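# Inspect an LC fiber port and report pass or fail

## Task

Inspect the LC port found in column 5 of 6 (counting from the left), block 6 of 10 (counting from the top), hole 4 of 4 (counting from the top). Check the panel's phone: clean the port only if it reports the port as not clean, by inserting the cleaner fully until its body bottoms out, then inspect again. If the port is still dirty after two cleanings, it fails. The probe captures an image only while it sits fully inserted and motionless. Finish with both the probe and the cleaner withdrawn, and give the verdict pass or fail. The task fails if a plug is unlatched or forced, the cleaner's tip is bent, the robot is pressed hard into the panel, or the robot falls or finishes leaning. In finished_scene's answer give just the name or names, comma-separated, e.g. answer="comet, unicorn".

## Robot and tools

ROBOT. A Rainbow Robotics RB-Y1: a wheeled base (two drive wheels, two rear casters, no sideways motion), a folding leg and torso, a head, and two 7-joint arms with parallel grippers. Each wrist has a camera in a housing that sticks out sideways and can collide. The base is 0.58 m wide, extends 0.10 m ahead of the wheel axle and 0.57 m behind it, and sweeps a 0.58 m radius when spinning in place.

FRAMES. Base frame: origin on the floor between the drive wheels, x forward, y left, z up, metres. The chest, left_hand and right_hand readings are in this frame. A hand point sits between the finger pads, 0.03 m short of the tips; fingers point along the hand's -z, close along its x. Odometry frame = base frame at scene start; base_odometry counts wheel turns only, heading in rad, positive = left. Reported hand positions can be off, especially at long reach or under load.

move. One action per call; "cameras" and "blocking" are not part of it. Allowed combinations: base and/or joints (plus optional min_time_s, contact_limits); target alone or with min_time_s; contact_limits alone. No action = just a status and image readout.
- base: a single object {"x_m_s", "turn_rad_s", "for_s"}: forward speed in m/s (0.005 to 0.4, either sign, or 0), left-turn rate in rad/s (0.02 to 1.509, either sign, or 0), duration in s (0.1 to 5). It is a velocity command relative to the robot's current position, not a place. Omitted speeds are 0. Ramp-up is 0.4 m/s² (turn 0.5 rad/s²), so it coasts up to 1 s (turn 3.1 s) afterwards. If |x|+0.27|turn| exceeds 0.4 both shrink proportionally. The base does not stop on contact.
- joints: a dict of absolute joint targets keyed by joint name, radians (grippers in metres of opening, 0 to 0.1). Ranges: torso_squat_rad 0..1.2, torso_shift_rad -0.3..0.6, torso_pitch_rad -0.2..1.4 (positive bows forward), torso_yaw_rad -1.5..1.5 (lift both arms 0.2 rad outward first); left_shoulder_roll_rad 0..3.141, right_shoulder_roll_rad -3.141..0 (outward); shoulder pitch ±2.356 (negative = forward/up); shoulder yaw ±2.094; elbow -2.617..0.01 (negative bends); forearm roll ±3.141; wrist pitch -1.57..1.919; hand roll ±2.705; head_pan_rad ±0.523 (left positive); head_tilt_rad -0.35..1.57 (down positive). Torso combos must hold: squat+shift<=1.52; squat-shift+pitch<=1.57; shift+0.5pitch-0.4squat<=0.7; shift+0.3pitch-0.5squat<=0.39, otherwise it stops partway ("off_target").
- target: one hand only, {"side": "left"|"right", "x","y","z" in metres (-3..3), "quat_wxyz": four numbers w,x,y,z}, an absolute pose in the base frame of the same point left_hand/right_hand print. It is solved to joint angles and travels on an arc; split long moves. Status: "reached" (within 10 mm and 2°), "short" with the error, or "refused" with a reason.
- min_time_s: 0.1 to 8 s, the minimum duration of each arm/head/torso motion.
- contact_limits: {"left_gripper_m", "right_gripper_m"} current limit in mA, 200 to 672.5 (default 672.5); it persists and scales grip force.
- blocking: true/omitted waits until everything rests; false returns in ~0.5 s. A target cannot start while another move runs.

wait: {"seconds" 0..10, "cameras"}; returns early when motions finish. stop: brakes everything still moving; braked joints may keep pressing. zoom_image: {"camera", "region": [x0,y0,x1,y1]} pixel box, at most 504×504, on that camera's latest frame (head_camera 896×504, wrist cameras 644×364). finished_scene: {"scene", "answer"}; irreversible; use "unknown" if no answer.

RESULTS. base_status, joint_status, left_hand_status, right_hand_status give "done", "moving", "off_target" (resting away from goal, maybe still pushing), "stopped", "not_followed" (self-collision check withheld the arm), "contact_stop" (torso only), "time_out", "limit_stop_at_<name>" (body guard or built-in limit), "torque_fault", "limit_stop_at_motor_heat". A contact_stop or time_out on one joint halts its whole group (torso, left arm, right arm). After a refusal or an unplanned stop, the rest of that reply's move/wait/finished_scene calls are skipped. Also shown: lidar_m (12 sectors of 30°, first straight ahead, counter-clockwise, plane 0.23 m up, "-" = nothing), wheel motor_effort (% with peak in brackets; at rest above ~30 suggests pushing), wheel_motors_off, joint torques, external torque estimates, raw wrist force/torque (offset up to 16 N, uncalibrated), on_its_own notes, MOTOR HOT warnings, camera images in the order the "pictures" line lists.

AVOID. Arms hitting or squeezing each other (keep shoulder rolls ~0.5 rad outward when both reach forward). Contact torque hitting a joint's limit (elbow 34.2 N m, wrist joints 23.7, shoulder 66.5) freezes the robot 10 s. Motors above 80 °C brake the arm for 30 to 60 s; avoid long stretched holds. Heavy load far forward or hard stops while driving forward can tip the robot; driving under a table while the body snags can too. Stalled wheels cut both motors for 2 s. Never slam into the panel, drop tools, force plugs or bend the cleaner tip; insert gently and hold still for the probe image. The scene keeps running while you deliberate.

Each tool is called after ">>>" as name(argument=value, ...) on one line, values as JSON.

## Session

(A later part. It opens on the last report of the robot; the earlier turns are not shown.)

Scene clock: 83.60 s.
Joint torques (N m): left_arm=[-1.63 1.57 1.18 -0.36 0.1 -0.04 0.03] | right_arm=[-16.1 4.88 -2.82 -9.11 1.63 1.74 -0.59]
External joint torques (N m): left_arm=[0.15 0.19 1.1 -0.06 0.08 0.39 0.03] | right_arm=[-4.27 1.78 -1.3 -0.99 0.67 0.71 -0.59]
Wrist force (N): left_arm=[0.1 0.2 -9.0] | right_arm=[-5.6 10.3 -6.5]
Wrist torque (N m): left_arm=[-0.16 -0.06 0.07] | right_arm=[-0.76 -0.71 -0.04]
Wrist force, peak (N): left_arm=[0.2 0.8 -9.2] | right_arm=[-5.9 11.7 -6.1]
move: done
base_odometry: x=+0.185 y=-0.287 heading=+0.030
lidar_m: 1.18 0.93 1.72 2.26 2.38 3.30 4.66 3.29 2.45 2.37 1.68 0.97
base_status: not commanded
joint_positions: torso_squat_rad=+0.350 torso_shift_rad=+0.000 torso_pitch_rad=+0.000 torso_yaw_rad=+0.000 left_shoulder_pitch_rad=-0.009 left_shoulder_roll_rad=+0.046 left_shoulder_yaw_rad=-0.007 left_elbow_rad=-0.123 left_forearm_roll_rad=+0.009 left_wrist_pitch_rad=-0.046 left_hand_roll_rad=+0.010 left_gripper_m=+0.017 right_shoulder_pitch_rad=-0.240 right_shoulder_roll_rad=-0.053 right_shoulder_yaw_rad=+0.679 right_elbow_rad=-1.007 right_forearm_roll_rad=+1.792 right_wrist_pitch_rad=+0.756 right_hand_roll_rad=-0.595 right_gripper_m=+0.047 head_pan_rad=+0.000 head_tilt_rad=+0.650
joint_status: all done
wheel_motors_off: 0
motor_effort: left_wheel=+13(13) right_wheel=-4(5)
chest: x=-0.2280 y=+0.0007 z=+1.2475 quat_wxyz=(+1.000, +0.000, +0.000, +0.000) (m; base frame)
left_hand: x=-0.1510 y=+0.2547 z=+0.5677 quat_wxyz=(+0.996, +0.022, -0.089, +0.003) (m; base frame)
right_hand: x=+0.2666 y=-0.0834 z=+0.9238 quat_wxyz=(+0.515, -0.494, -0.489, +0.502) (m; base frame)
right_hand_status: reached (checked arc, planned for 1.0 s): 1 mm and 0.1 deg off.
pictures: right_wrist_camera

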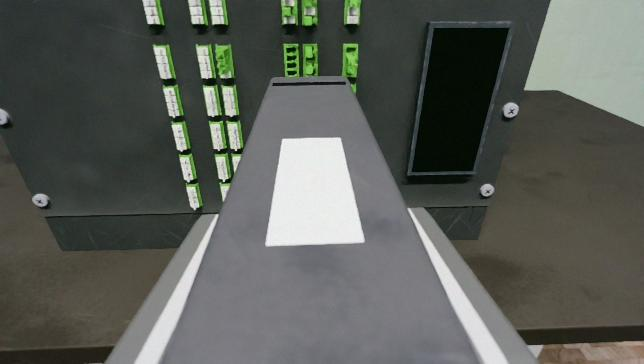

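>>> move(target={"side":"right","x":0.2700,"y":-0.0834,"z":0.9243,"quat_wxyz":[0.5148,-0.4939,-0.4896,0.5017]}, min_time_s=1, cameras=["right_wrist_camera"])

>>> zoom_image(camera="right_wrist_camera", region=[275, 40, 325, 80])

Scene clock: 85.07 s.
Joint torques (N m): left_arm=[-2.06 1.55 0.81 -0.33 0.11 -0.1 -0.04] | right_arm=[-16.04 4.6 -3.25 -8.95 1.46 1.5 -0.58]
External joint torques (N m): left_arm=[-0.27 0.18 0.73 -0.03 0.1 0.33 -0.03] | right_arm=[-4.03 1.57 -1.71 -0.87 0.5 0.46 -0.57]
Wrist force (N): left_arm=[0.3 0.2 -8.6] | right_arm=[-5.3 10.4 -6.3]
Wrist torque (N m): left_arm=[-0.14 -0.04 0.06] | right_arm=[-0.74 -0.85 -0.05]
Wrist force, peak (N): left_arm=[0.2 0.7 -9.4] | right_arm=[-5.9 11.1 -6.6]
move: done
base_odometry: x=+0.185 y=-0.287 heading=+0.030
lidar_m: 1.18 0.94 1.72 2.27 2.36 3.30 4.65 3.29 2.45 2.37 1.69 0.97
base_status: not commanded
joint_positions: torso_squat_rad=+0.350 torso_shift_rad=+0.000 torso_pitch_rad=+0.000 torso_yaw_rad=+0.000 left_shoulder_pitch_rad=-0.009 left_shoulder_roll_rad=+0.046 left_shoulder_yaw_rad=-0.007 left_elbow_rad=-0.123 left_forearm_roll_rad=+0.009 left_wrist_pitch_rad=-0.046 left_hand_roll_rad=+0.010 left_gripper_m=+0.017 right_shoulder_pitch_rad=-0.252 right_shoulder_roll_rad=-0.051 right_shoulder_yaw_rad=+0.678 right_elbow_rad=-0.991 right_forearm_roll_rad=+1.792 right_wrist_pitch_rad=+0.756 right_hand_roll_rad=-0.604 right_gripper_m=+0.047 head_pan_rad=+0.000 head_tilt_rad=+0.650
joint_status: all done
wheel_motors_off: 0
motor_effort: left_wheel=+12(13) right_wheel=-4(5)
chest: x=-0.2280 y=+0.0007 z=+1.2475 quat_wxyz=(+1.000, +0.000, +0.000, +0.000) (m; base frame)
left_hand: x=-0.1510 y=+0.2547 z=+0.5677 quat_wxyz=(+0.996, +0.022, -0.089, +0.003) (m; base frame)
right_hand: x=+0.2696 y=-0.0837 z=+0.9238 quat_wxyz=(+0.515, -0.494, -0.489, +0.502) (m; base frame)
right_hand_status: reached (checked arc, planned for 1.0 s): 1 mm and 0.1 deg off.
pictures: right_wrist_camera

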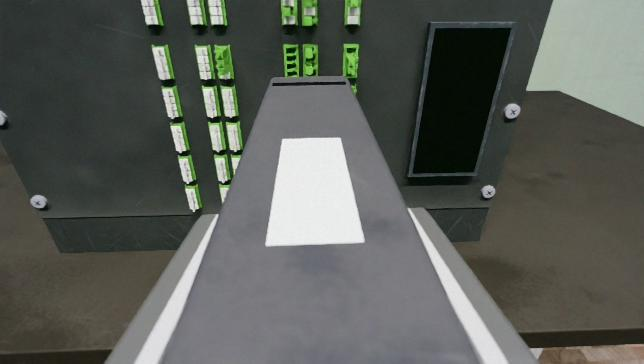

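Scaled by 10.080 from the camera's 644x364 image, which has a finer 1265x715 frame.

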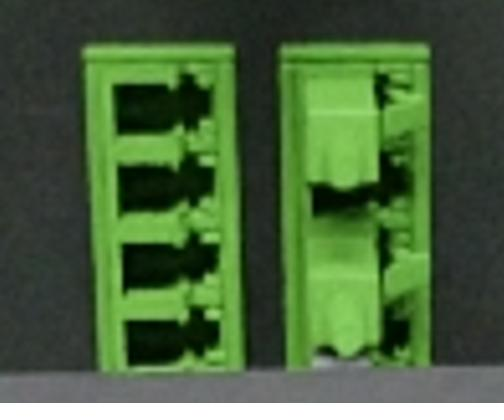

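>>> move(target={"side":"right","x":0.2730,"y":-0.0835,"z":0.9242,"quat_wxyz":[0.5148,-0.4939,-0.4896,0.5017]}, min_time_s=1, cameras=["right_wrist_camera"])

>>> move(target={"side":"right","x":0.2755,"y":-0.0835,"z":0.9241,"quat_wxyz":[0.5148,-0.4939,-0.4896,0.5017]}, min_time_s=1.5, cameras=["right_wrist_camera","head_camera"])

>>> zoom_image(camera="right_wrist_camera", region=[275, 40, 325, 80])

Scene clock: 86.63 s.
Joint torques (N m): left_arm=[-1.82 1.43 0.79 -0.37 0.33 -0.16 -0.03] | right_arm=[-17.73 4.35 -3.71 -8.91 1.21 1.4 -0.5]
External joint torques (N m): left_arm=[-0.03 0.06 0.71 -0.07 0.32 0.27 -0.02] | right_arm=[-5.53 1.37 -2.15 -0.87 0.27 0.34 -0.5]
Wrist force (N): left_arm=[0.5 0.8 -8.7] | right_arm=[-5.9 9.3 -1.3]
Wrist torque (N m): left_arm=[-0.22 -0.04 0.05] | right_arm=[-1.06 -0.68 -0.07]
Wrist force, peak (N): left_arm=[0.8 0.0 -9.1] | right_arm=[-5.8 11.1 -5.7]
move: done
base_odometry: x=+0.185 y=-0.287 heading=+0.030
lidar_m: 1.17 0.92 1.74 2.26 2.37 3.32 4.66 3.29 2.46 2.37 1.67 0.97
base_status: not commanded
joint_positions: torso_squat_rad=+0.350 torso_shift_rad=+0.000 torso_pitch_rad=+0.000 torso_yaw_rad=+0.000 left_shoulder_pitch_rad=-0.009 left_shoulder_roll_rad=+0.046 left_shoulder_yaw_rad=-0.007 left_elbow_rad=-0.123 left_forearm_roll_rad=+0.009 left_wrist_pitch_rad=-0.046 left_hand_roll_rad=+0.010 left_gripper_m=+0.017 right_shoulder_pitch_rad=-0.265 right_shoulder_roll_rad=-0.048 right_shoulder_yaw_rad=+0.676 right_elbow_rad=-0.974 right_forearm_roll_rad=+1.792 right_wrist_pitch_rad=+0.756 right_hand_roll_rad=-0.613 right_gripper_m=+0.047 head_pan_rad=+0.000 head_tilt_rad=+0.650
joint_status: all done
wheel_motors_off: 0
motor_effort: left_wheel=+12(13) right_wheel=-4(5)
chest: x=-0.2280 y=+0.0007 z=+1.2475 quat_wxyz=(+1.000, +0.000, +0.000, +0.000) (m; base frame)
left_hand: x=-0.1510 y=+0.2547 z=+0.5677 quat_wxyz=(+0.996, +0.022, -0.089, +0.003) (m; base frame)
right_hand: x=+0.2725 y=-0.0838 z=+0.9235 quat_wxyz=(+0.515, -0.494, -0.489, +0.502) (m; base frame)
right_hand_status: reached (checked arc, planned for 1.0 s): 1 mm and 0.1 deg off.
pictures: right_wrist_camera

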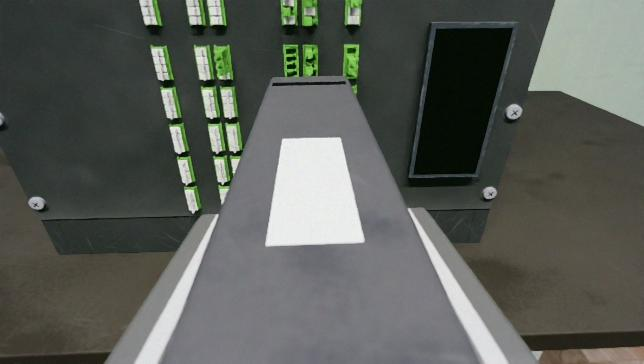

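Scene clock: 88.47 s.
Joint torques (N m): left_arm=[-1.72 1.32 0.69 -0.44 0.24 -0.12 -0.13] | right_arm=[-19.62 3.93 -4.49 -8.61 1.09 0.61 -0.6]
External joint torques (N m): left_arm=[0.07 -0.06 0.61 -0.13 0.23 0.31 -0.12] | right_arm=[-7.27 1 -2.91 -0.61 0.15 -0.46 -0.6]
Wrist force (N): left_arm=[0.1 0.1 -8.6] | right_arm=[-6.5 7.9 7.3]
Wrist torque (N m): left_arm=[-0.14 -0.06 0.07] | right_arm=[-1.47 -0.51 -0.09]
Wrist force, peak (N): left_arm=[0.1 -0.4 -9.2] | right_arm=[-6.7 8.1 7.1]
move: done
base_odometry: x=+0.185 y=-0.287 heading=+0.030
lidar_m: 1.17 0.93 1.73 2.26 2.37 3.32 4.66 3.30 2.45 2.38 1.67 0.97
base_status: not commanded
joint_positions: torso_squat_rad=+0.350 torso_shift_rad=+0.000 torso_pitch_rad=+0.000 torso_yaw_rad=+0.000 left_shoulder_pitch_rad=-0.009 left_shoulder_roll_rad=+0.046 left_shoulder_yaw_rad=-0.007 left_elbow_rad=-0.123 left_forearm_roll_rad=+0.009 left_wrist_pitch_rad=-0.046 left_hand_roll_rad=+0.010 left_gripper_m=+0.017 right_shoulder_pitch_rad=-0.276 right_shoulder_roll_rad=-0.046 right_shoulder_yaw_rad=+0.675 right_elbow_rad=-0.959 right_forearm_roll_rad=+1.793 right_wrist_pitch_rad=+0.757 right_hand_roll_rad=-0.621 right_gripper_m=+0.047 head_pan_rad=+0.000 head_tilt_rad=+0.650
joint_status: all done
wheel_motors_off: 0
motor_effort: left_wheel=+12(13) right_wheel=-4(5)
chest: x=-0.2280 y=+0.0007 z=+1.2475 quat_wxyz=(+1.000, +0.000, +0.000, +0.000) (m; base frame)
left_hand: x=-0.1510 y=+0.2547 z=+0.5677 quat_wxyz=(+0.996, +0.022, -0.089, +0.003) (m; base frame)
right_hand: x=+0.2748 y=-0.0838 z=+0.9233 quat_wxyz=(+0.515, -0.494, -0.489, +0.502) (m; base frame)
right_hand_status: reached (checked arc, planned for 1.5 s): 1 mm and 0.1 deg off.
pictures: head_camera, right_wrist_camera

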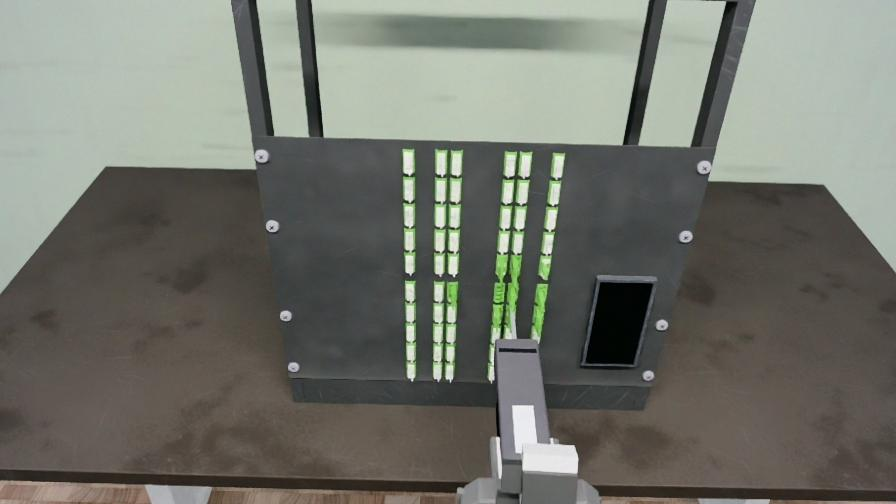

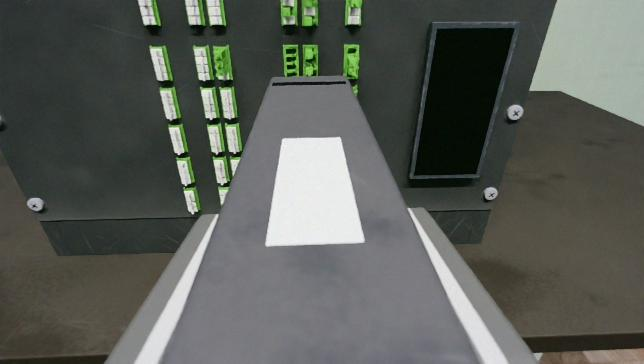

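Scaled by 10.080 from the camera's 644x364 image, which has a finer 1265x715 frame.

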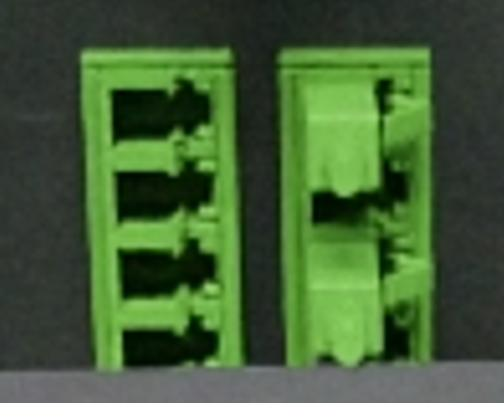

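>>> move(target={"side":"right","x":0.2770,"y":-0.0838,"z":0.9247,"quat_wxyz":[0.5148,-0.4939,-0.4896,0.5017]}, min_time_s=1.5, cameras=["right_wrist_camera","head_camera"])

>>> wait(seconds=2, cameras=["right_wrist_camera","head_camera"])

Scene clock: 90.57 s.
Joint torques (N m): left_arm=[-1.53 1.21 0.89 -0.32 0.2 -0.21 -0.05] | right_arm=[-22.61 3.11 -5.85 -9.25 0.51 -0.02 -0.53]
External joint torques (N m): left_arm=[0.26 -0.16 0.81 -0.02 0.19 0.22 -0.04] | right_arm=[-10.19 0.2 -4.26 -1.25 -0.43 -1.09 -0.52]
Wrist force (N): left_arm=[0.8 0.4 -8.8] | right_arm=[-6.4 8.2 16.6]
Wrist torque (N m): left_arm=[-0.21 -0.04 0.04] | right_arm=[-1.63 -0.59 -0.13]
Wrist force, peak (N): left_arm=[0.7 0.8 -9.1] | right_arm=[-6.3 8.0 18.5]
move: done
base_odometry: x=+0.185 y=-0.287 heading=+0.030
lidar_m: 1.17 0.93 1.73 2.27 2.37 3.31 4.66 3.29 2.43 2.36 1.68 0.98
base_status: not commanded
joint_positions: torso_squat_rad=+0.350 torso_shift_rad=+0.000 torso_pitch_rad=+0.000 torso_yaw_rad=+0.000 left_shoulder_pitch_rad=-0.009 left_shoulder_roll_rad=+0.046 left_shoulder_yaw_rad=-0.007 left_elbow_rad=-0.123 left_forearm_roll_rad=+0.009 left_wrist_pitch_rad=-0.046 left_hand_roll_rad=+0.010 left_gripper_m=+0.017 right_shoulder_pitch_rad=-0.280 right_shoulder_roll_rad=-0.046 right_shoulder_yaw_rad=+0.674 right_elbow_rad=-0.955 right_forearm_roll_rad=+1.792 right_wrist_pitch_rad=+0.756 right_hand_roll_rad=-0.622 right_gripper_m=+0.047 head_pan_rad=+0.000 head_tilt_rad=+0.650
joint_status: all done
wheel_motors_off: 0
motor_effort: left_wheel=+12(13) right_wheel=-4(5)
chest: x=-0.2282 y=+0.0007 z=+1.2475 quat_wxyz=(+1.000, +0.000, +0.000, +0.000) (m; base frame)
left_hand: x=-0.1510 y=+0.2547 z=+0.5677 quat_wxyz=(+0.996, +0.022, -0.089, +0.003) (m; base frame)
right_hand: x=+0.2759 y=-0.0839 z=+0.9235 quat_wxyz=(+0.515, -0.493, -0.489, +0.502) (m; base frame)
right_hand_status: reached (checked arc, planned for 1.5 s): 2 mm and 0.1 deg off.
pictures: head_camera, right_wrist_camera

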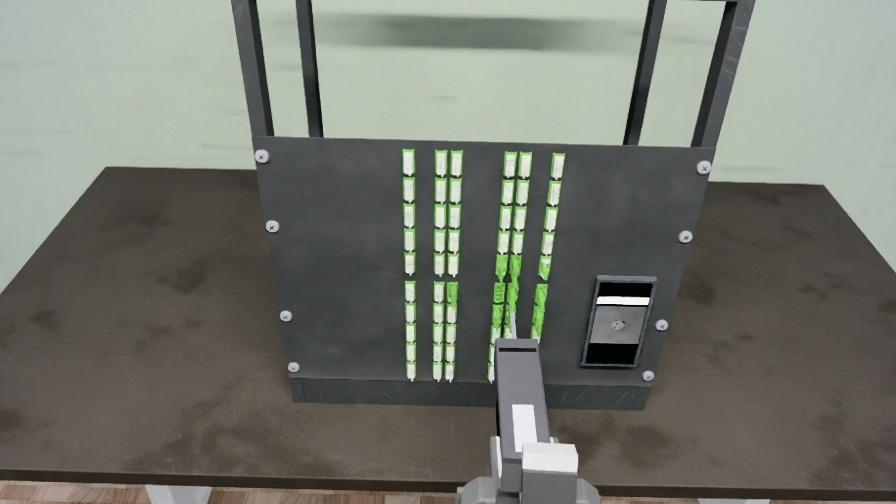

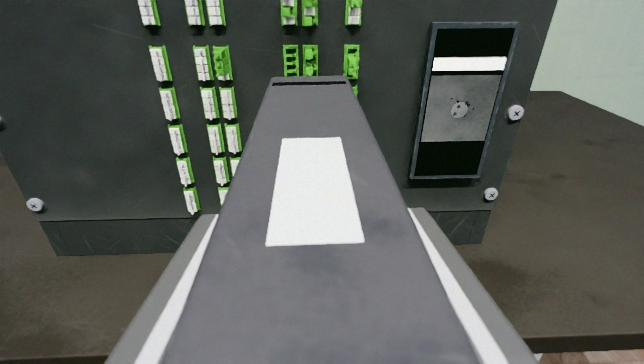

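Scene clock: 92.57 s.
Joint torques (N m): left_arm=[-1.97 1.65 0.94 -0.37 0.14 0 0.03] | right_arm=[-22.55 2.86 -5.88 -9.27 0.46 -0.06 -0.48]
External joint torques (N m): left_arm=[-0.18 0.28 0.86 -0.07 0.13 0.43 0.03] | right_arm=[-10.13 -0.05 -4.29 -1.27 -0.48 -1.13 -0.47]
Wrist force (N): left_arm=[-0.1 0.2 -9.0] | right_arm=[-6.2 8.3 16.9]
Wrist torque (N m): left_arm=[-0.15 -0.14 0.11] | right_arm=[-1.63 -0.57 -0.14]
Wrist force, peak (N): left_arm=[1.1 0.2 -9.2] | right_arm=[-6.4 8.3 17.2]
base_odometry: x=+0.185 y=-0.287 heading=+0.030
lidar_m: 1.18 0.93 1.73 2.27 2.37 3.31 4.66 3.29 2.44 2.37 1.67 0.97
base_status: not commanded
joint_positions: torso_squat_rad=+0.350 torso_shift_rad=+0.000 torso_pitch_rad=+0.000 torso_yaw_rad=+0.000 left_shoulder_pitch_rad=-0.009 left_shoulder_roll_rad=+0.046 left_shoulder_yaw_rad=-0.007 left_elbow_rad=-0.123 left_forearm_roll_rad=+0.009 left_wrist_pitch_rad=-0.046 left_hand_roll_rad=+0.010 left_gripper_m=+0.017 right_shoulder_pitch_rad=-0.280 right_shoulder_roll_rad=-0.046 right_shoulder_yaw_rad=+0.674 right_elbow_rad=-0.955 right_forearm_roll_rad=+1.792 right_wrist_pitch_rad=+0.756 right_hand_roll_rad=-0.622 right_gripper_m=+0.047 head_pan_rad=+0.000 head_tilt_rad=+0.650
joint_status: all done
wheel_motors_off: 0
motor_effort: left_wheel=+12(13) right_wheel=-4(5)
chest: x=-0.2282 y=+0.0007 z=+1.2475 quat_wxyz=(+1.000, +0.000, +0.000, +0.000) (m; base frame)
left_hand: x=-0.1510 y=+0.2547 z=+0.5677 quat_wxyz=(+0.996, +0.022, -0.089, +0.003) (m; base frame)
right_hand: x=+0.2759 y=-0.0839 z=+0.9235 quat_wxyz=(+0.515, -0.493, -0.489, +0.502) (m; base frame)
right_hand_status: reached (checked arc, planned for 1.5 s): 2 mm and 0.1 deg off.
wait: 2.00 s; at rest by 0.27 s
pictures: head_camera, right_wrist_camera

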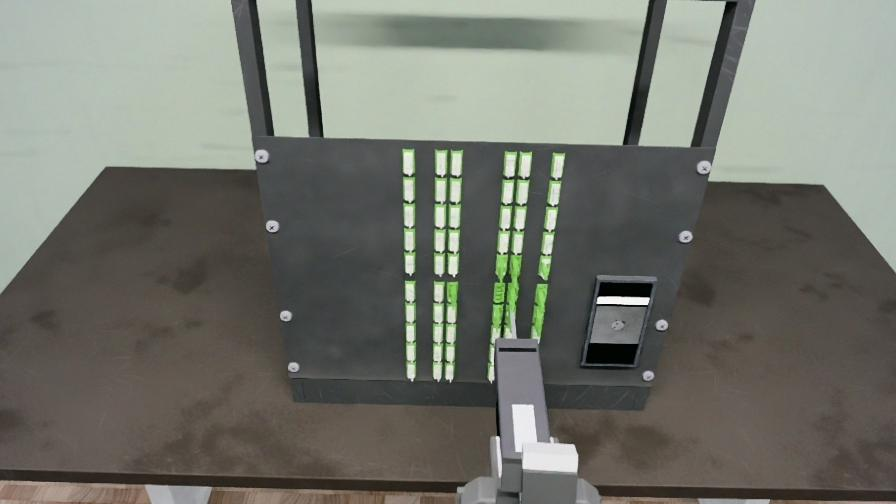

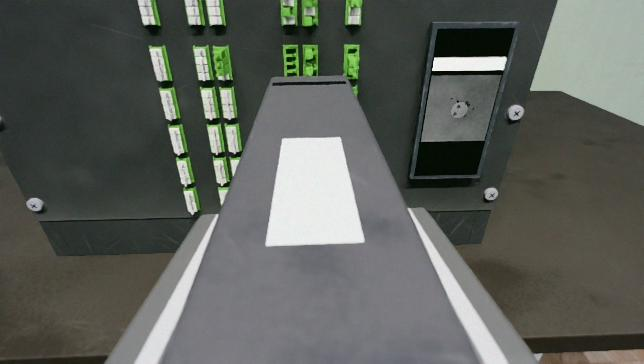

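Picture.

>>> zoom_image(camera="right_wrist_camera", region=[410, 50, 530, 150])

>>> zoom_image(camera="right_wrist_camera", region=[440, 90, 480, 130])

>>> zoom_image(camera="head_camera", region=[585, 285, 655, 365])

Scaled by 4.200 from the camera's 644x364 image, which has a finer 1265x715 frame.

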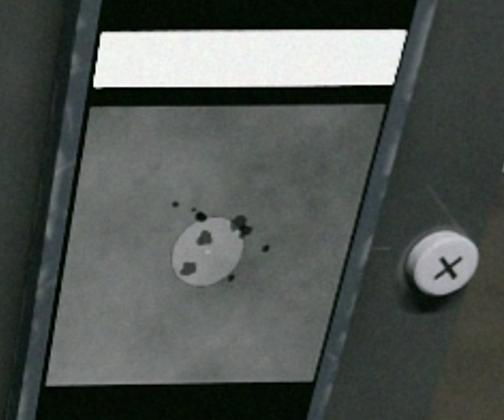

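Scaled by 12.600 from the camera's 644x364 image, which has a finer 1265x715 frame.

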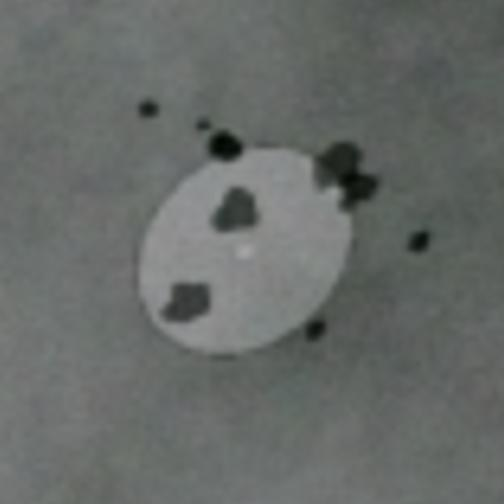

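Scaled by 6.300 from the camera's 896x504 image, which has a finer 1280x720 frame.

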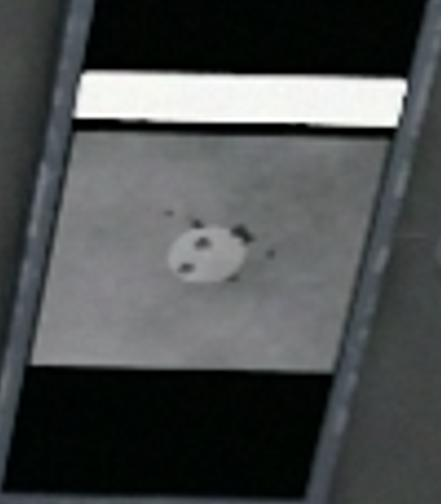

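>>> move(target={"side":"right","x":0.2600,"y":-0.0831,"z":0.9248,"quat_wxyz":[0.5148,-0.4939,-0.4896,0.5017]}, min_time_s=2, cameras=[])

>>> move(target={"side":"right","x":0.2150,"y":-0.0823,"z":0.9258,"quat_wxyz":[0.5148,-0.4939,-0.4896,0.5017]}, min_time_s=2.5, cameras=["right_wrist_camera","head_camera"])

>>> move(target={"side":"right","x":0.19,"y":-0.13,"z":0.92,"quat_wxyz":[0.5148,-0.4939,-0.4896,0.5017]}, min_time_s=2, cameras=[])

>>> move(target={"side":"right","x":0.193,"y":-0.30,"z":0.92,"quat_wxyz":[0.5148,-0.4939,-0.4896,0.5017]}, min_time_s=3, cameras=["right_wrist_camera","head_camera"])

Scene clock: 100.27 s.
Joint torques (N m): left_arm=[-1.7 1.41 0.71 -0.17 0.15 -0.08 -0.07] | right_arm=[6.62 5.89 9.49 -7.73 1.71 3.53 0.1]
External joint torques (N m): left_arm=[0.04 0.04 0.63 0.11 0.14 0.35 -0.06] | right_arm=[18.13 2.73 10.99 0.47 0.73 2.53 0.11]
Wrist force (N): left_arm=[0.0 0.3 -7.9] | right_arm=[-2.7 15.8 -73.3]
Wrist torque (N m): left_arm=[-0.20 -0.13 0.03] | right_arm=[-0.88 -1.28 -0.17]
Wrist force, peak (N): left_arm=[0.7 0.6 -9.3] | right_arm=[-2.0 18.9 -74.5]
move: done
base_odometry: x=+0.185 y=-0.287 heading=+0.030
lidar_m: 1.18 0.94 1.73 2.27 2.37 3.32 4.65 3.29 2.45 2.36 1.66 0.98
base_status: not commanded
joint_positions: torso_squat_rad=+0.350 torso_shift_rad=+0.001 torso_pitch_rad=+0.001 torso_yaw_rad=+0.000 left_shoulder_pitch_rad=-0.009 left_shoulder_roll_rad=+0.046 left_shoulder_yaw_rad=-0.007 left_elbow_rad=-0.123 left_forearm_roll_rad=+0.009 left_wrist_pitch_rad=-0.046 left_hand_roll_rad=+0.010 left_gripper_m=+0.017 right_shoulder_pitch_rad=-0.218 right_shoulder_roll_rad=-0.059 right_shoulder_yaw_rad=+0.682 right_elbow_rad=-1.043 right_forearm_roll_rad=+1.790 right_wrist_pitch_rad=+0.758 right_hand_roll_rad=-0.578 right_gripper_m=+0.047 head_pan_rad=+0.000 head_tilt_rad=+0.650
joint_status: all done
wheel_motors_off: 0
motor_effort: left_wheel=+0(13) right_wheel=-17(17)
chest: x=-0.2271 y=+0.0007 z=+1.2475 quat_wxyz=(+1.000, +0.000, +0.001, +0.000) (m; base frame)
left_hand: x=-0.1509 y=+0.2547 z=+0.5677 quat_wxyz=(+0.996, +0.022, -0.088, +0.003) (m; base frame)
right_hand: x=+0.2627 y=-0.0835 z=+0.9263 quat_wxyz=(+0.514, -0.495, -0.490, +0.501) (m; base frame)
right_hand_status: reached (checked arc, planned for 2.0 s): 3 mm and 0.2 deg off.
pictures: none
No camera images: "cameras" was empty.

Scene clock: 103.10 s.
Joint torques (N m): left_arm=[-1.98 1.49 0.91 -0.39 0.05 -0.19 -0.05] | right_arm=[-9.98 2.57 0.67 -10.36 1.64 1.79 0.03]
External joint torques (N m): left_arm=[-0.2 0.12 0.83 -0.09 0.04 0.24 -0.04] | right_arm=[-1.19 -1.11 1.74 -1.9 0.58 0.91 0.04]
Wrist force (N): left_arm=[0.6 0.1 -8.6] | right_arm=[-4.9 9.8 -7.1]
Wrist torque (N m): left_arm=[-0.13 -0.01 0.03] | right_arm=[-0.71 -0.92 -0.03]
Wrist force, peak (N): left_arm=[0.3 0.0 -9.7] | right_arm=[-2.1 17.0 -78.0]
move: done
base_odometry: x=+0.185 y=-0.287 heading=+0.030
lidar_m: 1.17 0.93 1.72 2.27 2.38 3.31 4.65 3.29 2.45 2.37 1.66 0.98
base_status: not commanded
joint_positions: torso_squat_rad=+0.350 torso_shift_rad=+0.000 torso_pitch_rad=+0.000 torso_yaw_rad=+0.000 left_shoulder_pitch_rad=-0.009 left_shoulder_roll_rad=+0.046 left_shoulder_yaw_rad=-0.007 left_elbow_rad=-0.123 left_forearm_roll_rad=+0.009 left_wrist_pitch_rad=-0.046 left_hand_roll_rad=+0.010 left_gripper_m=+0.017 right_shoulder_pitch_rad=-0.051 right_shoulder_roll_rad=-0.094 right_shoulder_yaw_rad=+0.730 right_elbow_rad=-1.234 right_forearm_roll_rad=+1.806 right_wrist_pitch_rad=+0.782 right_hand_roll_rad=-0.502 right_gripper_m=+0.047 head_pan_rad=+0.000 head_tilt_rad=+0.650
joint_status: all done
wheel_motors_off: 0
motor_effort: left_wheel=+9(14) right_wheel=-8(18)
chest: x=-0.2279 y=+0.0007 z=+1.2475 quat_wxyz=(+1.000, +0.000, +0.000, +0.000) (m; base frame)
left_hand: x=-0.1510 y=+0.2547 z=+0.5677 quat_wxyz=(+0.996, +0.022, -0.089, +0.003) (m; base frame)
right_hand: x=+0.2147 y=-0.0823 z=+0.9260 quat_wxyz=(+0.514, -0.495, -0.490, +0.500) (m; base frame)
right_hand_status: reached (checked arc, planned for 2.5 s): 0 mm and 0.2 deg off.
pictures: head_camera, right_wrist_camera

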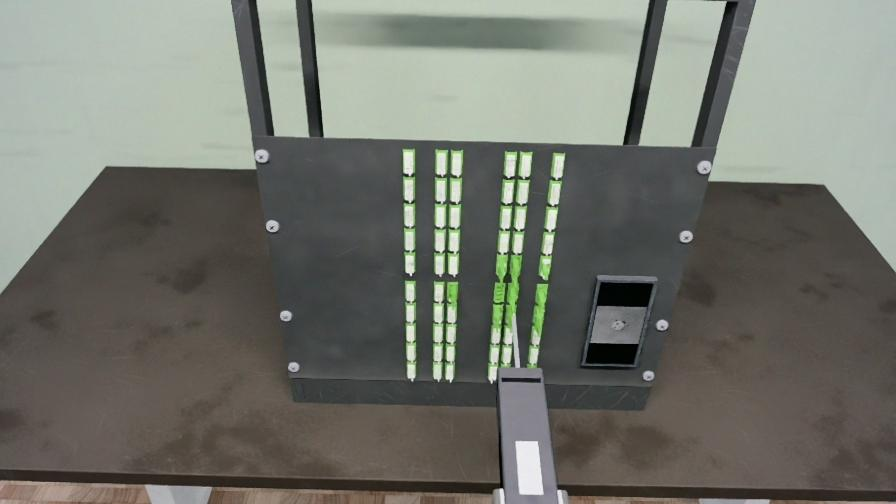

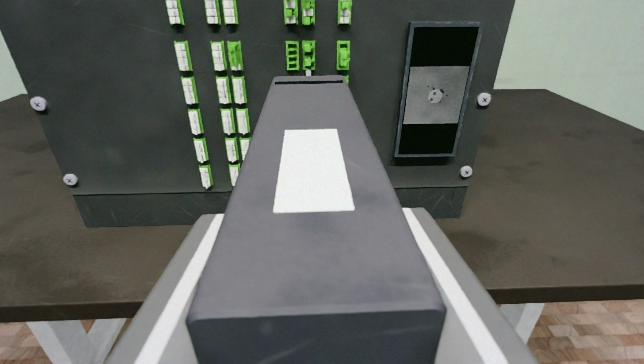

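Scene clock: 105.43 s.
Joint torques (N m): left_arm=[-1.87 1.38 0.91 -0.4 0.15 -0.22 -0.1] | right_arm=[-8.26 -0.09 -0.7 -10.12 1.46 1.17 -0.46]
External joint torques (N m): left_arm=[-0.09 0.01 0.83 -0.1 0.14 0.21 -0.09] | right_arm=[-1.05 -1.33 1.01 -1.8 0.46 0.21 -0.45]
Wrist force (N): left_arm=[0.4 0.5 -8.6] | right_arm=[-4.7 10.0 -7.0]
Wrist torque (N m): left_arm=[-0.19 -0.06 0.04] | right_arm=[-0.74 -0.89 -0.04]
Wrist force, peak (N): left_arm=[0.7 0.2 -9.5] | right_arm=[-4.8 10.2 -7.2]
move: done
base_odometry: x=+0.185 y=-0.287 heading=+0.030
lidar_m: 1.17 0.92 1.72 2.26 2.38 3.30 4.65 3.29 2.44 2.37 1.67 0.98
base_status: not commanded
joint_positions: torso_squat_rad=+0.350 torso_shift_rad=+0.000 torso_pitch_rad=+0.000 torso_yaw_rad=+0.000 left_shoulder_pitch_rad=-0.009 left_shoulder_roll_rad=+0.046 left_shoulder_yaw_rad=-0.007 left_elbow_rad=-0.123 left_forearm_roll_rad=+0.009 left_wrist_pitch_rad=-0.046 left_hand_roll_rad=+0.010 left_gripper_m=+0.017 right_shoulder_pitch_rad=+0.053 right_shoulder_roll_rad=-0.230 right_shoulder_yaw_rad=+0.730 right_elbow_rad=-1.367 right_forearm_roll_rad=+1.814 right_wrist_pitch_rad=+0.761 right_hand_roll_rad=-0.555 right_gripper_m=+0.047 head_pan_rad=+0.000 head_tilt_rad=+0.650
joint_status: all done
wheel_motors_off: 0
motor_effort: left_wheel=+9(11) right_wheel=-7(8)
chest: x=-0.2279 y=+0.0007 z=+1.2475 quat_wxyz=(+1.000, +0.000, +0.000, +0.000) (m; base frame)
left_hand: x=-0.1510 y=+0.2547 z=+0.5677 quat_wxyz=(+0.996, +0.022, -0.089, +0.003) (m; base frame)
right_hand: x=+0.1900 y=-0.1299 z=+0.9198 quat_wxyz=(+0.515, -0.494, -0.489, +0.501) (m; base frame)
right_hand_status: reached (checked arc, planned for 2.0 s): 0 mm and 0.0 deg off.
pictures: none
No camera images: "cameras" was empty.

Scene clock: 108.77 s.
Joint torques (N m): left_arm=[-2.25 1.3 0.9 -0.27 0.32 -0.01 0.02] | right_arm=[-8.16 -8.7 -7.78 -7.91 0.98 2.08 -0.52]
External joint torques (N m): left_arm=[-0.47 -0.08 0.82 0.02 0.31 0.42 0.03] | right_arm=[-1.02 -1.32 -2.71 -1.52 0.42 0.57 -0.52]
Wrist force (N): left_arm=[0.1 0.7 -9.2] | right_arm=[-4.7 10.1 -6.9]
Wrist torque (N m): left_arm=[-0.21 -0.08 0.02] | right_arm=[-0.75 -0.90 -0.03]
Wrist force, peak (N): left_arm=[0.7 0.4 -9.3] | right_arm=[-5.0 10.3 -7.2]
move: done
base_odometry: x=+0.185 y=-0.287 heading=+0.030
lidar_m: 1.17 0.94 1.73 2.27 2.38 3.30 4.66 3.30 2.46 2.37 1.66 0.98
base_status: not commanded
joint_positions: torso_squat_rad=+0.350 torso_shift_rad=+0.000 torso_pitch_rad=+0.000 torso_yaw_rad=+0.000 left_shoulder_pitch_rad=-0.009 left_shoulder_roll_rad=+0.046 left_shoulder_yaw_rad=-0.007 left_elbow_rad=-0.123 left_forearm_roll_rad=+0.009 left_wrist_pitch_rad=-0.046 left_hand_roll_rad=+0.010 left_gripper_m=+0.017 right_shoulder_pitch_rad=+0.073 right_shoulder_roll_rad=-0.630 right_shoulder_yaw_rad=+0.659 right_elbow_rad=-1.387 right_forearm_roll_rad=+1.843 right_wrist_pitch_rad=+0.702 right_hand_roll_rad=-0.965 right_gripper_m=+0.047 head_pan_rad=+0.000 head_tilt_rad=+0.650
joint_status: all done
wheel_motors_off: 0
motor_effort: left_wheel=+10(11) right_wheel=-7(8)
chest: x=-0.2279 y=+0.0007 z=+1.2475 quat_wxyz=(+1.000, +0.000, +0.000, +0.000) (m; base frame)
left_hand: x=-0.1510 y=+0.2547 z=+0.5677 quat_wxyz=(+0.996, +0.022, -0.089, +0.003) (m; base frame)
right_hand: x=+0.1928 y=-0.2996 z=+0.9198 quat_wxyz=(+0.515, -0.493, -0.489, +0.502) (m; base frame)
right_hand_status: reached (checked arc, planned for 3.0 s): 0 mm and 0.2 deg off.
pictures: head_camera, right_wrist_camera

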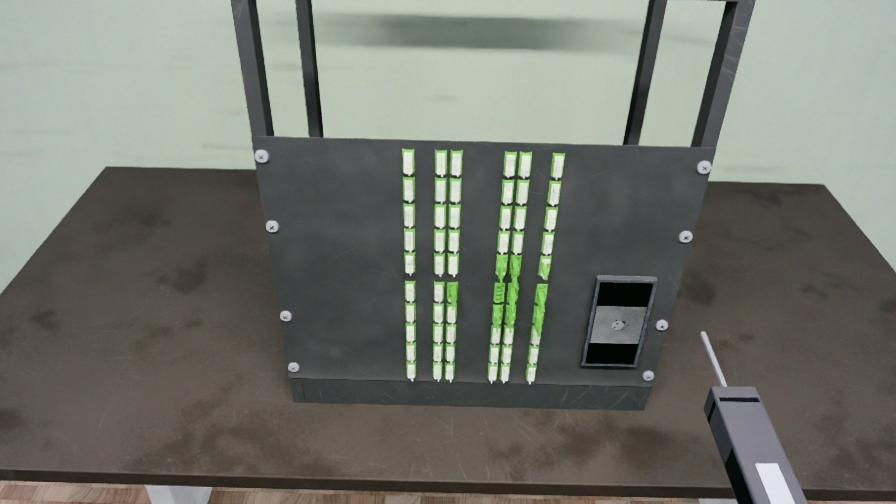

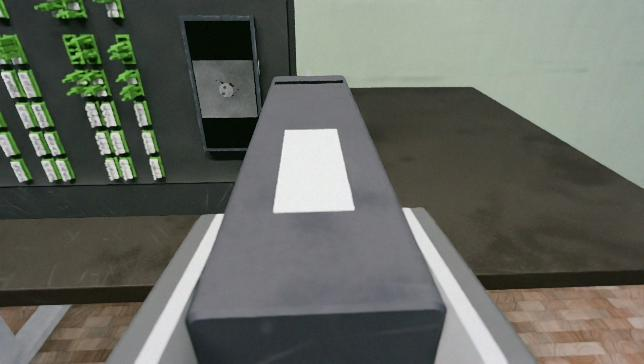

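>>> move(target={"side":"left","x":0.10,"y":0.32,"z":0.95,"quat_wxyz":[0.5017,0.4896,-0.494,-0.5148]}, min_time_s=4)

Scene clock: 114.00 s.
Joint torques (N m): left_arm=[-0.25 4.45 4.86 -9.19 0.53 -1.52 -0.07] | right_arm=[-8.45 -8.75 -7.57 -7.72 0.93 2.23 -0.54]
External joint torques (N m): left_arm=[0.57 0.78 2.32 -0.43 0 0.08 -0.08] | right_arm=[-1.3 -1.37 -2.5 -1.33 0.38 0.71 -0.53]
Wrist force (N): left_arm=[1.3 -5.9 -2.5] | right_arm=[-4.5 10.1 -7.0]
Wrist torque (N m): left_arm=[0.27 -0.09 0.01] | right_arm=[-0.76 -0.88 -0.03]
Wrist force, peak (N): left_arm=[0.8 0.5 -9.1] | right_arm=[-5.0 10.3 -7.1]
move: done
base_odometry: x=+0.185 y=-0.287 heading=+0.030
lidar_m: 1.18 0.93 1.74 2.26 2.38 3.30 4.65 3.27 2.45 2.37 1.68 0.98
base_status: not commanded
joint_positions: torso_squat_rad=+0.350 torso_shift_rad=+0.000 torso_pitch_rad=+0.000 torso_yaw_rad=+0.000 left_shoulder_pitch_rad=+0.568 left_shoulder_roll_rad=+0.185 left_shoulder_yaw_rad=+0.050 left_elbow_rad=-1.704 left_forearm_roll_rad=-0.368 left_wrist_pitch_rad=-0.435 left_hand_roll_rad=-1.010 left_gripper_m=+0.017 right_shoulder_pitch_rad=+0.073 right_shoulder_roll_rad=-0.630 right_shoulder_yaw_rad=+0.659 right_elbow_rad=-1.387 right_forearm_roll_rad=+1.843 right_wrist_pitch_rad=+0.702 right_hand_roll_rad=-0.965 right_gripper_m=+0.047 head_pan_rad=+0.000 head_tilt_rad=+0.650
joint_status: all done
wheel_motors_off: 0
motor_effort: left_wheel=+9(11) right_wheel=-7(8)
chest: x=-0.2279 y=+0.0007 z=+1.2475 quat_wxyz=(+1.000, +0.000, +0.000, +0.000) (m; base frame)
left_hand: x=+0.0996 y=+0.3197 z=+0.9500 quat_wxyz=(+0.500, +0.491, -0.495, -0.513) (m; base frame)
left_hand_status: reached (checked arc, planned for 4.0 s): 0 mm and 0.3 deg off.
right_hand: x=+0.1927 y=-0.2997 z=+0.9198 quat_wxyz=(+0.516, -0.493, -0.489, +0.502) (m; base frame)
pictures: head_camera, left_wrist_camera, right_wrist_camera

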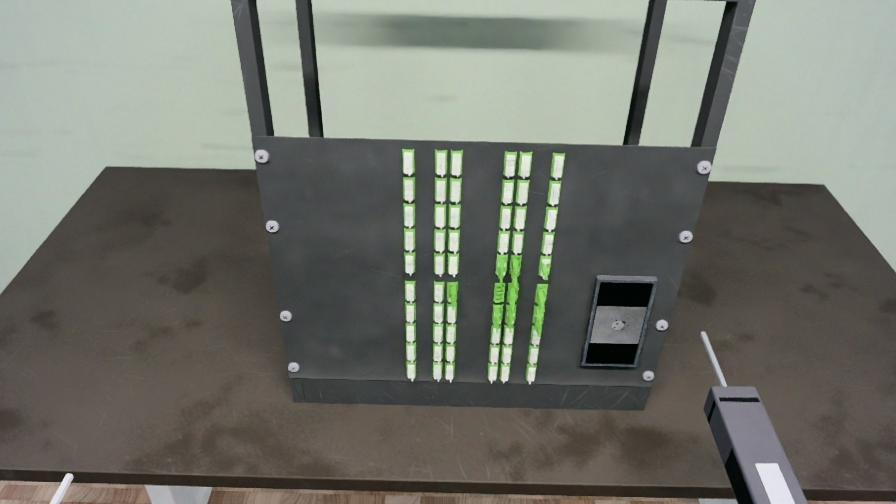

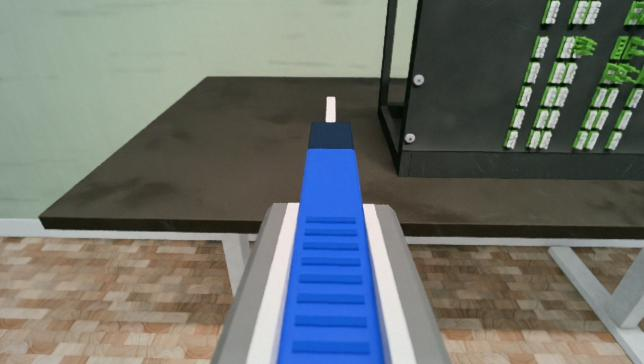

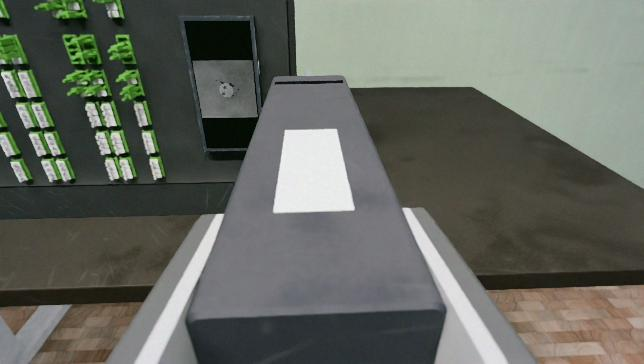

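>>> move(target={"side":"left","x":0.20,"y":0.10,"z":0.94,"quat_wxyz":[0.5017,0.4896,-0.494,-0.5148]}, min_time_s=3, cameras=[])

>>> move(target={"side":"left","x":0.22,"y":-0.06,"z":0.93,"quat_wxyz":[0.5017,0.4896,-0.494,-0.5148]}, min_time_s=3)

Scene clock: 117.63 s.
Joint torques (N m): left_arm=[-8.22 -4.57 -1.04 -8.87 -0.64 -1.09 -0.17] | right_arm=[-8.19 -8.61 -7.71 -7.65 0.92 2.29 -0.49]
External joint torques (N m): left_arm=[-1.31 -0.34 -0.4 0.42 0.11 -0.01 -0.18] | right_arm=[-1.04 -1.23 -2.64 -1.26 0.36 0.77 -0.49]
Wrist force (N): left_arm=[1.9 -7.1 -2.8] | right_arm=[-4.6 10.4 -6.9]
Wrist torque (N m): left_arm=[0.37 0.03 0.00] | right_arm=[-0.79 -0.89 -0.03]
Wrist force, peak (N): left_arm=[1.9 -7.1 -2.8] | right_arm=[-4.7 10.4 -7.0]
move: done
base_odometry: x=+0.185 y=-0.287 heading=+0.030
lidar_m: 1.17 0.92 1.74 2.27 2.38 3.31 4.66 3.30 2.45 2.38 1.68 0.97
base_status: not commanded
joint_positions: torso_squat_rad=+0.350 torso_shift_rad=+0.000 torso_pitch_rad=+0.000 torso_yaw_rad=+0.000 left_shoulder_pitch_rad=+0.169 left_shoulder_roll_rad=+0.000 left_shoulder_yaw_rad=-0.477 left_elbow_rad=-1.417 left_forearm_roll_rad=+0.961 left_wrist_pitch_rad=-0.485 left_hand_roll_rad=-2.543 left_gripper_m=+0.017 right_shoulder_pitch_rad=+0.073 right_shoulder_roll_rad=-0.630 right_shoulder_yaw_rad=+0.659 right_elbow_rad=-1.387 right_forearm_roll_rad=+1.843 right_wrist_pitch_rad=+0.702 right_hand_roll_rad=-0.965 right_gripper_m=+0.047 head_pan_rad=+0.000 head_tilt_rad=+0.650
joint_status: all done
wheel_motors_off: 0
motor_effort: left_wheel=+10(11) right_wheel=-7(8)
chest: x=-0.2279 y=+0.0007 z=+1.2475 quat_wxyz=(+1.000, +0.000, +0.000, +0.000) (m; base frame)
left_hand: x=+0.1998 y=+0.1002 z=+0.9394 quat_wxyz=(+0.500, +0.489, -0.496, -0.515) (m; base frame)
left_hand_status: reached (checked arc, planned for 3.0 s): 1 mm and 0.4 deg off.
right_hand: x=+0.1927 y=-0.2997 z=+0.9198 quat_wxyz=(+0.516, -0.493, -0.489, +0.502) (m; base frame)
pictures: none
No camera images: "cameras" was empty.

Scene clock: 120.97 s.
Joint torques (N m): left_arm=[-14.66 -3.85 3.86 -3.99 -1.44 -0.76 -0.3] | right_arm=[-8.4 -8.95 -7.58 -7.76 0.91 2.19 -0.56]
External joint torques (N m): left_arm=[-1.42 0.27 -0.75 0.2 0.12 0.2 -0.31] | right_arm=[-1.26 -1.57 -2.51 -1.37 0.36 0.67 -0.55]
Wrist force (N): left_arm=[1.2 -5.8 -2.2] | right_arm=[-4.9 10.1 -7.0]
Wrist torque (N m): left_arm=[0.20 -0.03 -0.02] | right_arm=[-0.75 -0.92 -0.03]
Wrist force, peak (N): left_arm=[1.1 -6.7 -3.1] | right_arm=[-4.7 10.4 -7.2]
move: short
base_odometry: x=+0.185 y=-0.287 heading=+0.030
lidar_m: 1.18 0.93 1.72 2.26 2.37 3.31 4.65 3.30 2.45 2.37 1.67 0.98
base_status: not commanded
joint_positions: torso_squat_rad=+0.350 torso_shift_rad=+0.000 torso_pitch_rad=+0.000 torso_yaw_rad=+0.000 left_shoulder_pitch_rad=-0.697 left_shoulder_roll_rad=+0.000 left_shoulder_yaw_rad=-1.570 left_elbow_rad=-0.968 left_forearm_roll_rad=+2.285 left_wrist_pitch_rad=-1.245 left_hand_roll_rad=-2.612 left_gripper_m=+0.017 right_shoulder_pitch_rad=+0.073 right_shoulder_roll_rad=-0.630 right_shoulder_yaw_rad=+0.659 right_elbow_rad=-1.387 right_forearm_roll_rad=+1.843 right_wrist_pitch_rad=+0.702 right_hand_roll_rad=-0.965 right_gripper_m=+0.047 head_pan_rad=+0.000 head_tilt_rad=+0.650
joint_status: all done
wheel_motors_off: 0
motor_effort: left_wheel=+10(11) right_wheel=-7(8)
chest: x=-0.2279 y=+0.0007 z=+1.2475 quat_wxyz=(+1.000, +0.000, +0.000, +0.000) (m; base frame)
left_hand: x=+0.2198 y=-0.0593 z=+0.9303 quat_wxyz=(+0.493, +0.441, -0.500, -0.559) (m; base frame)
left_hand_status: short (checked arc, as near as the solve gets, planned for 3.0 s): 1 mm and 7.6 deg off. The place is met; only the turn is off.
right_hand: x=+0.1927 y=-0.2997 z=+0.9198 quat_wxyz=(+0.516, -0.493, -0.489, +0.502) (m; base frame)
pictures: head_camera, left_wrist_camera, right_wrist_camera

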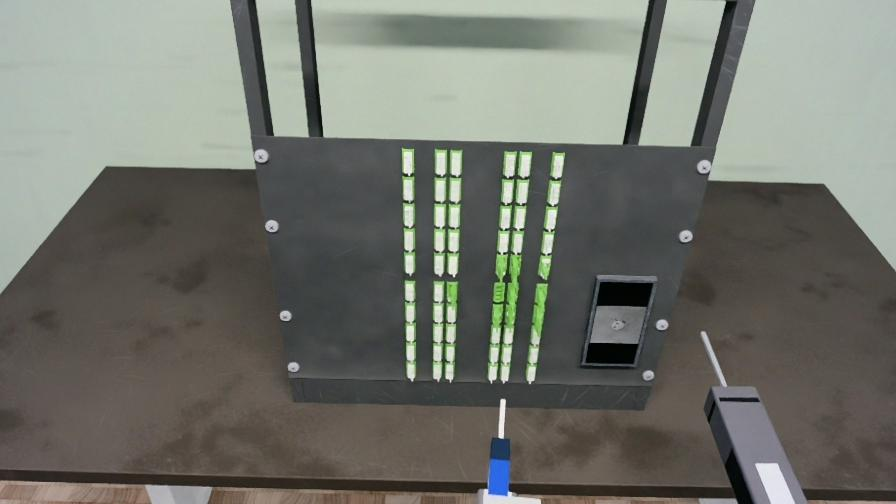

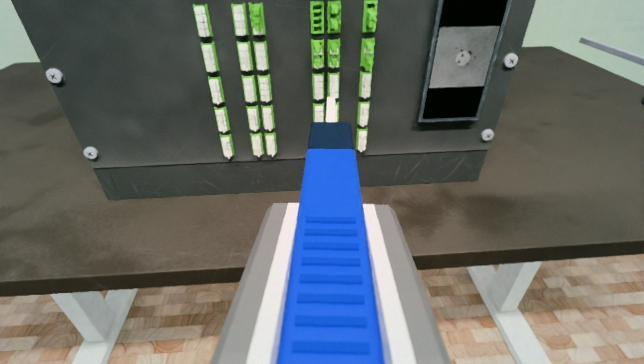

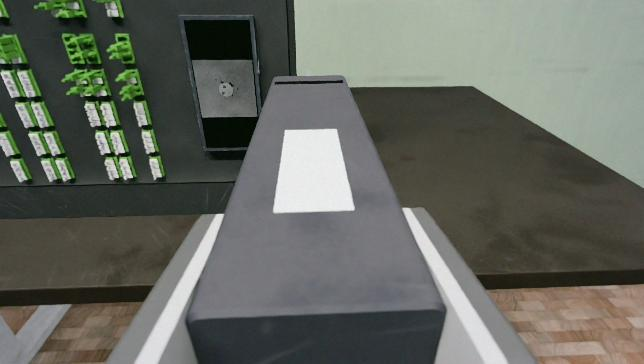

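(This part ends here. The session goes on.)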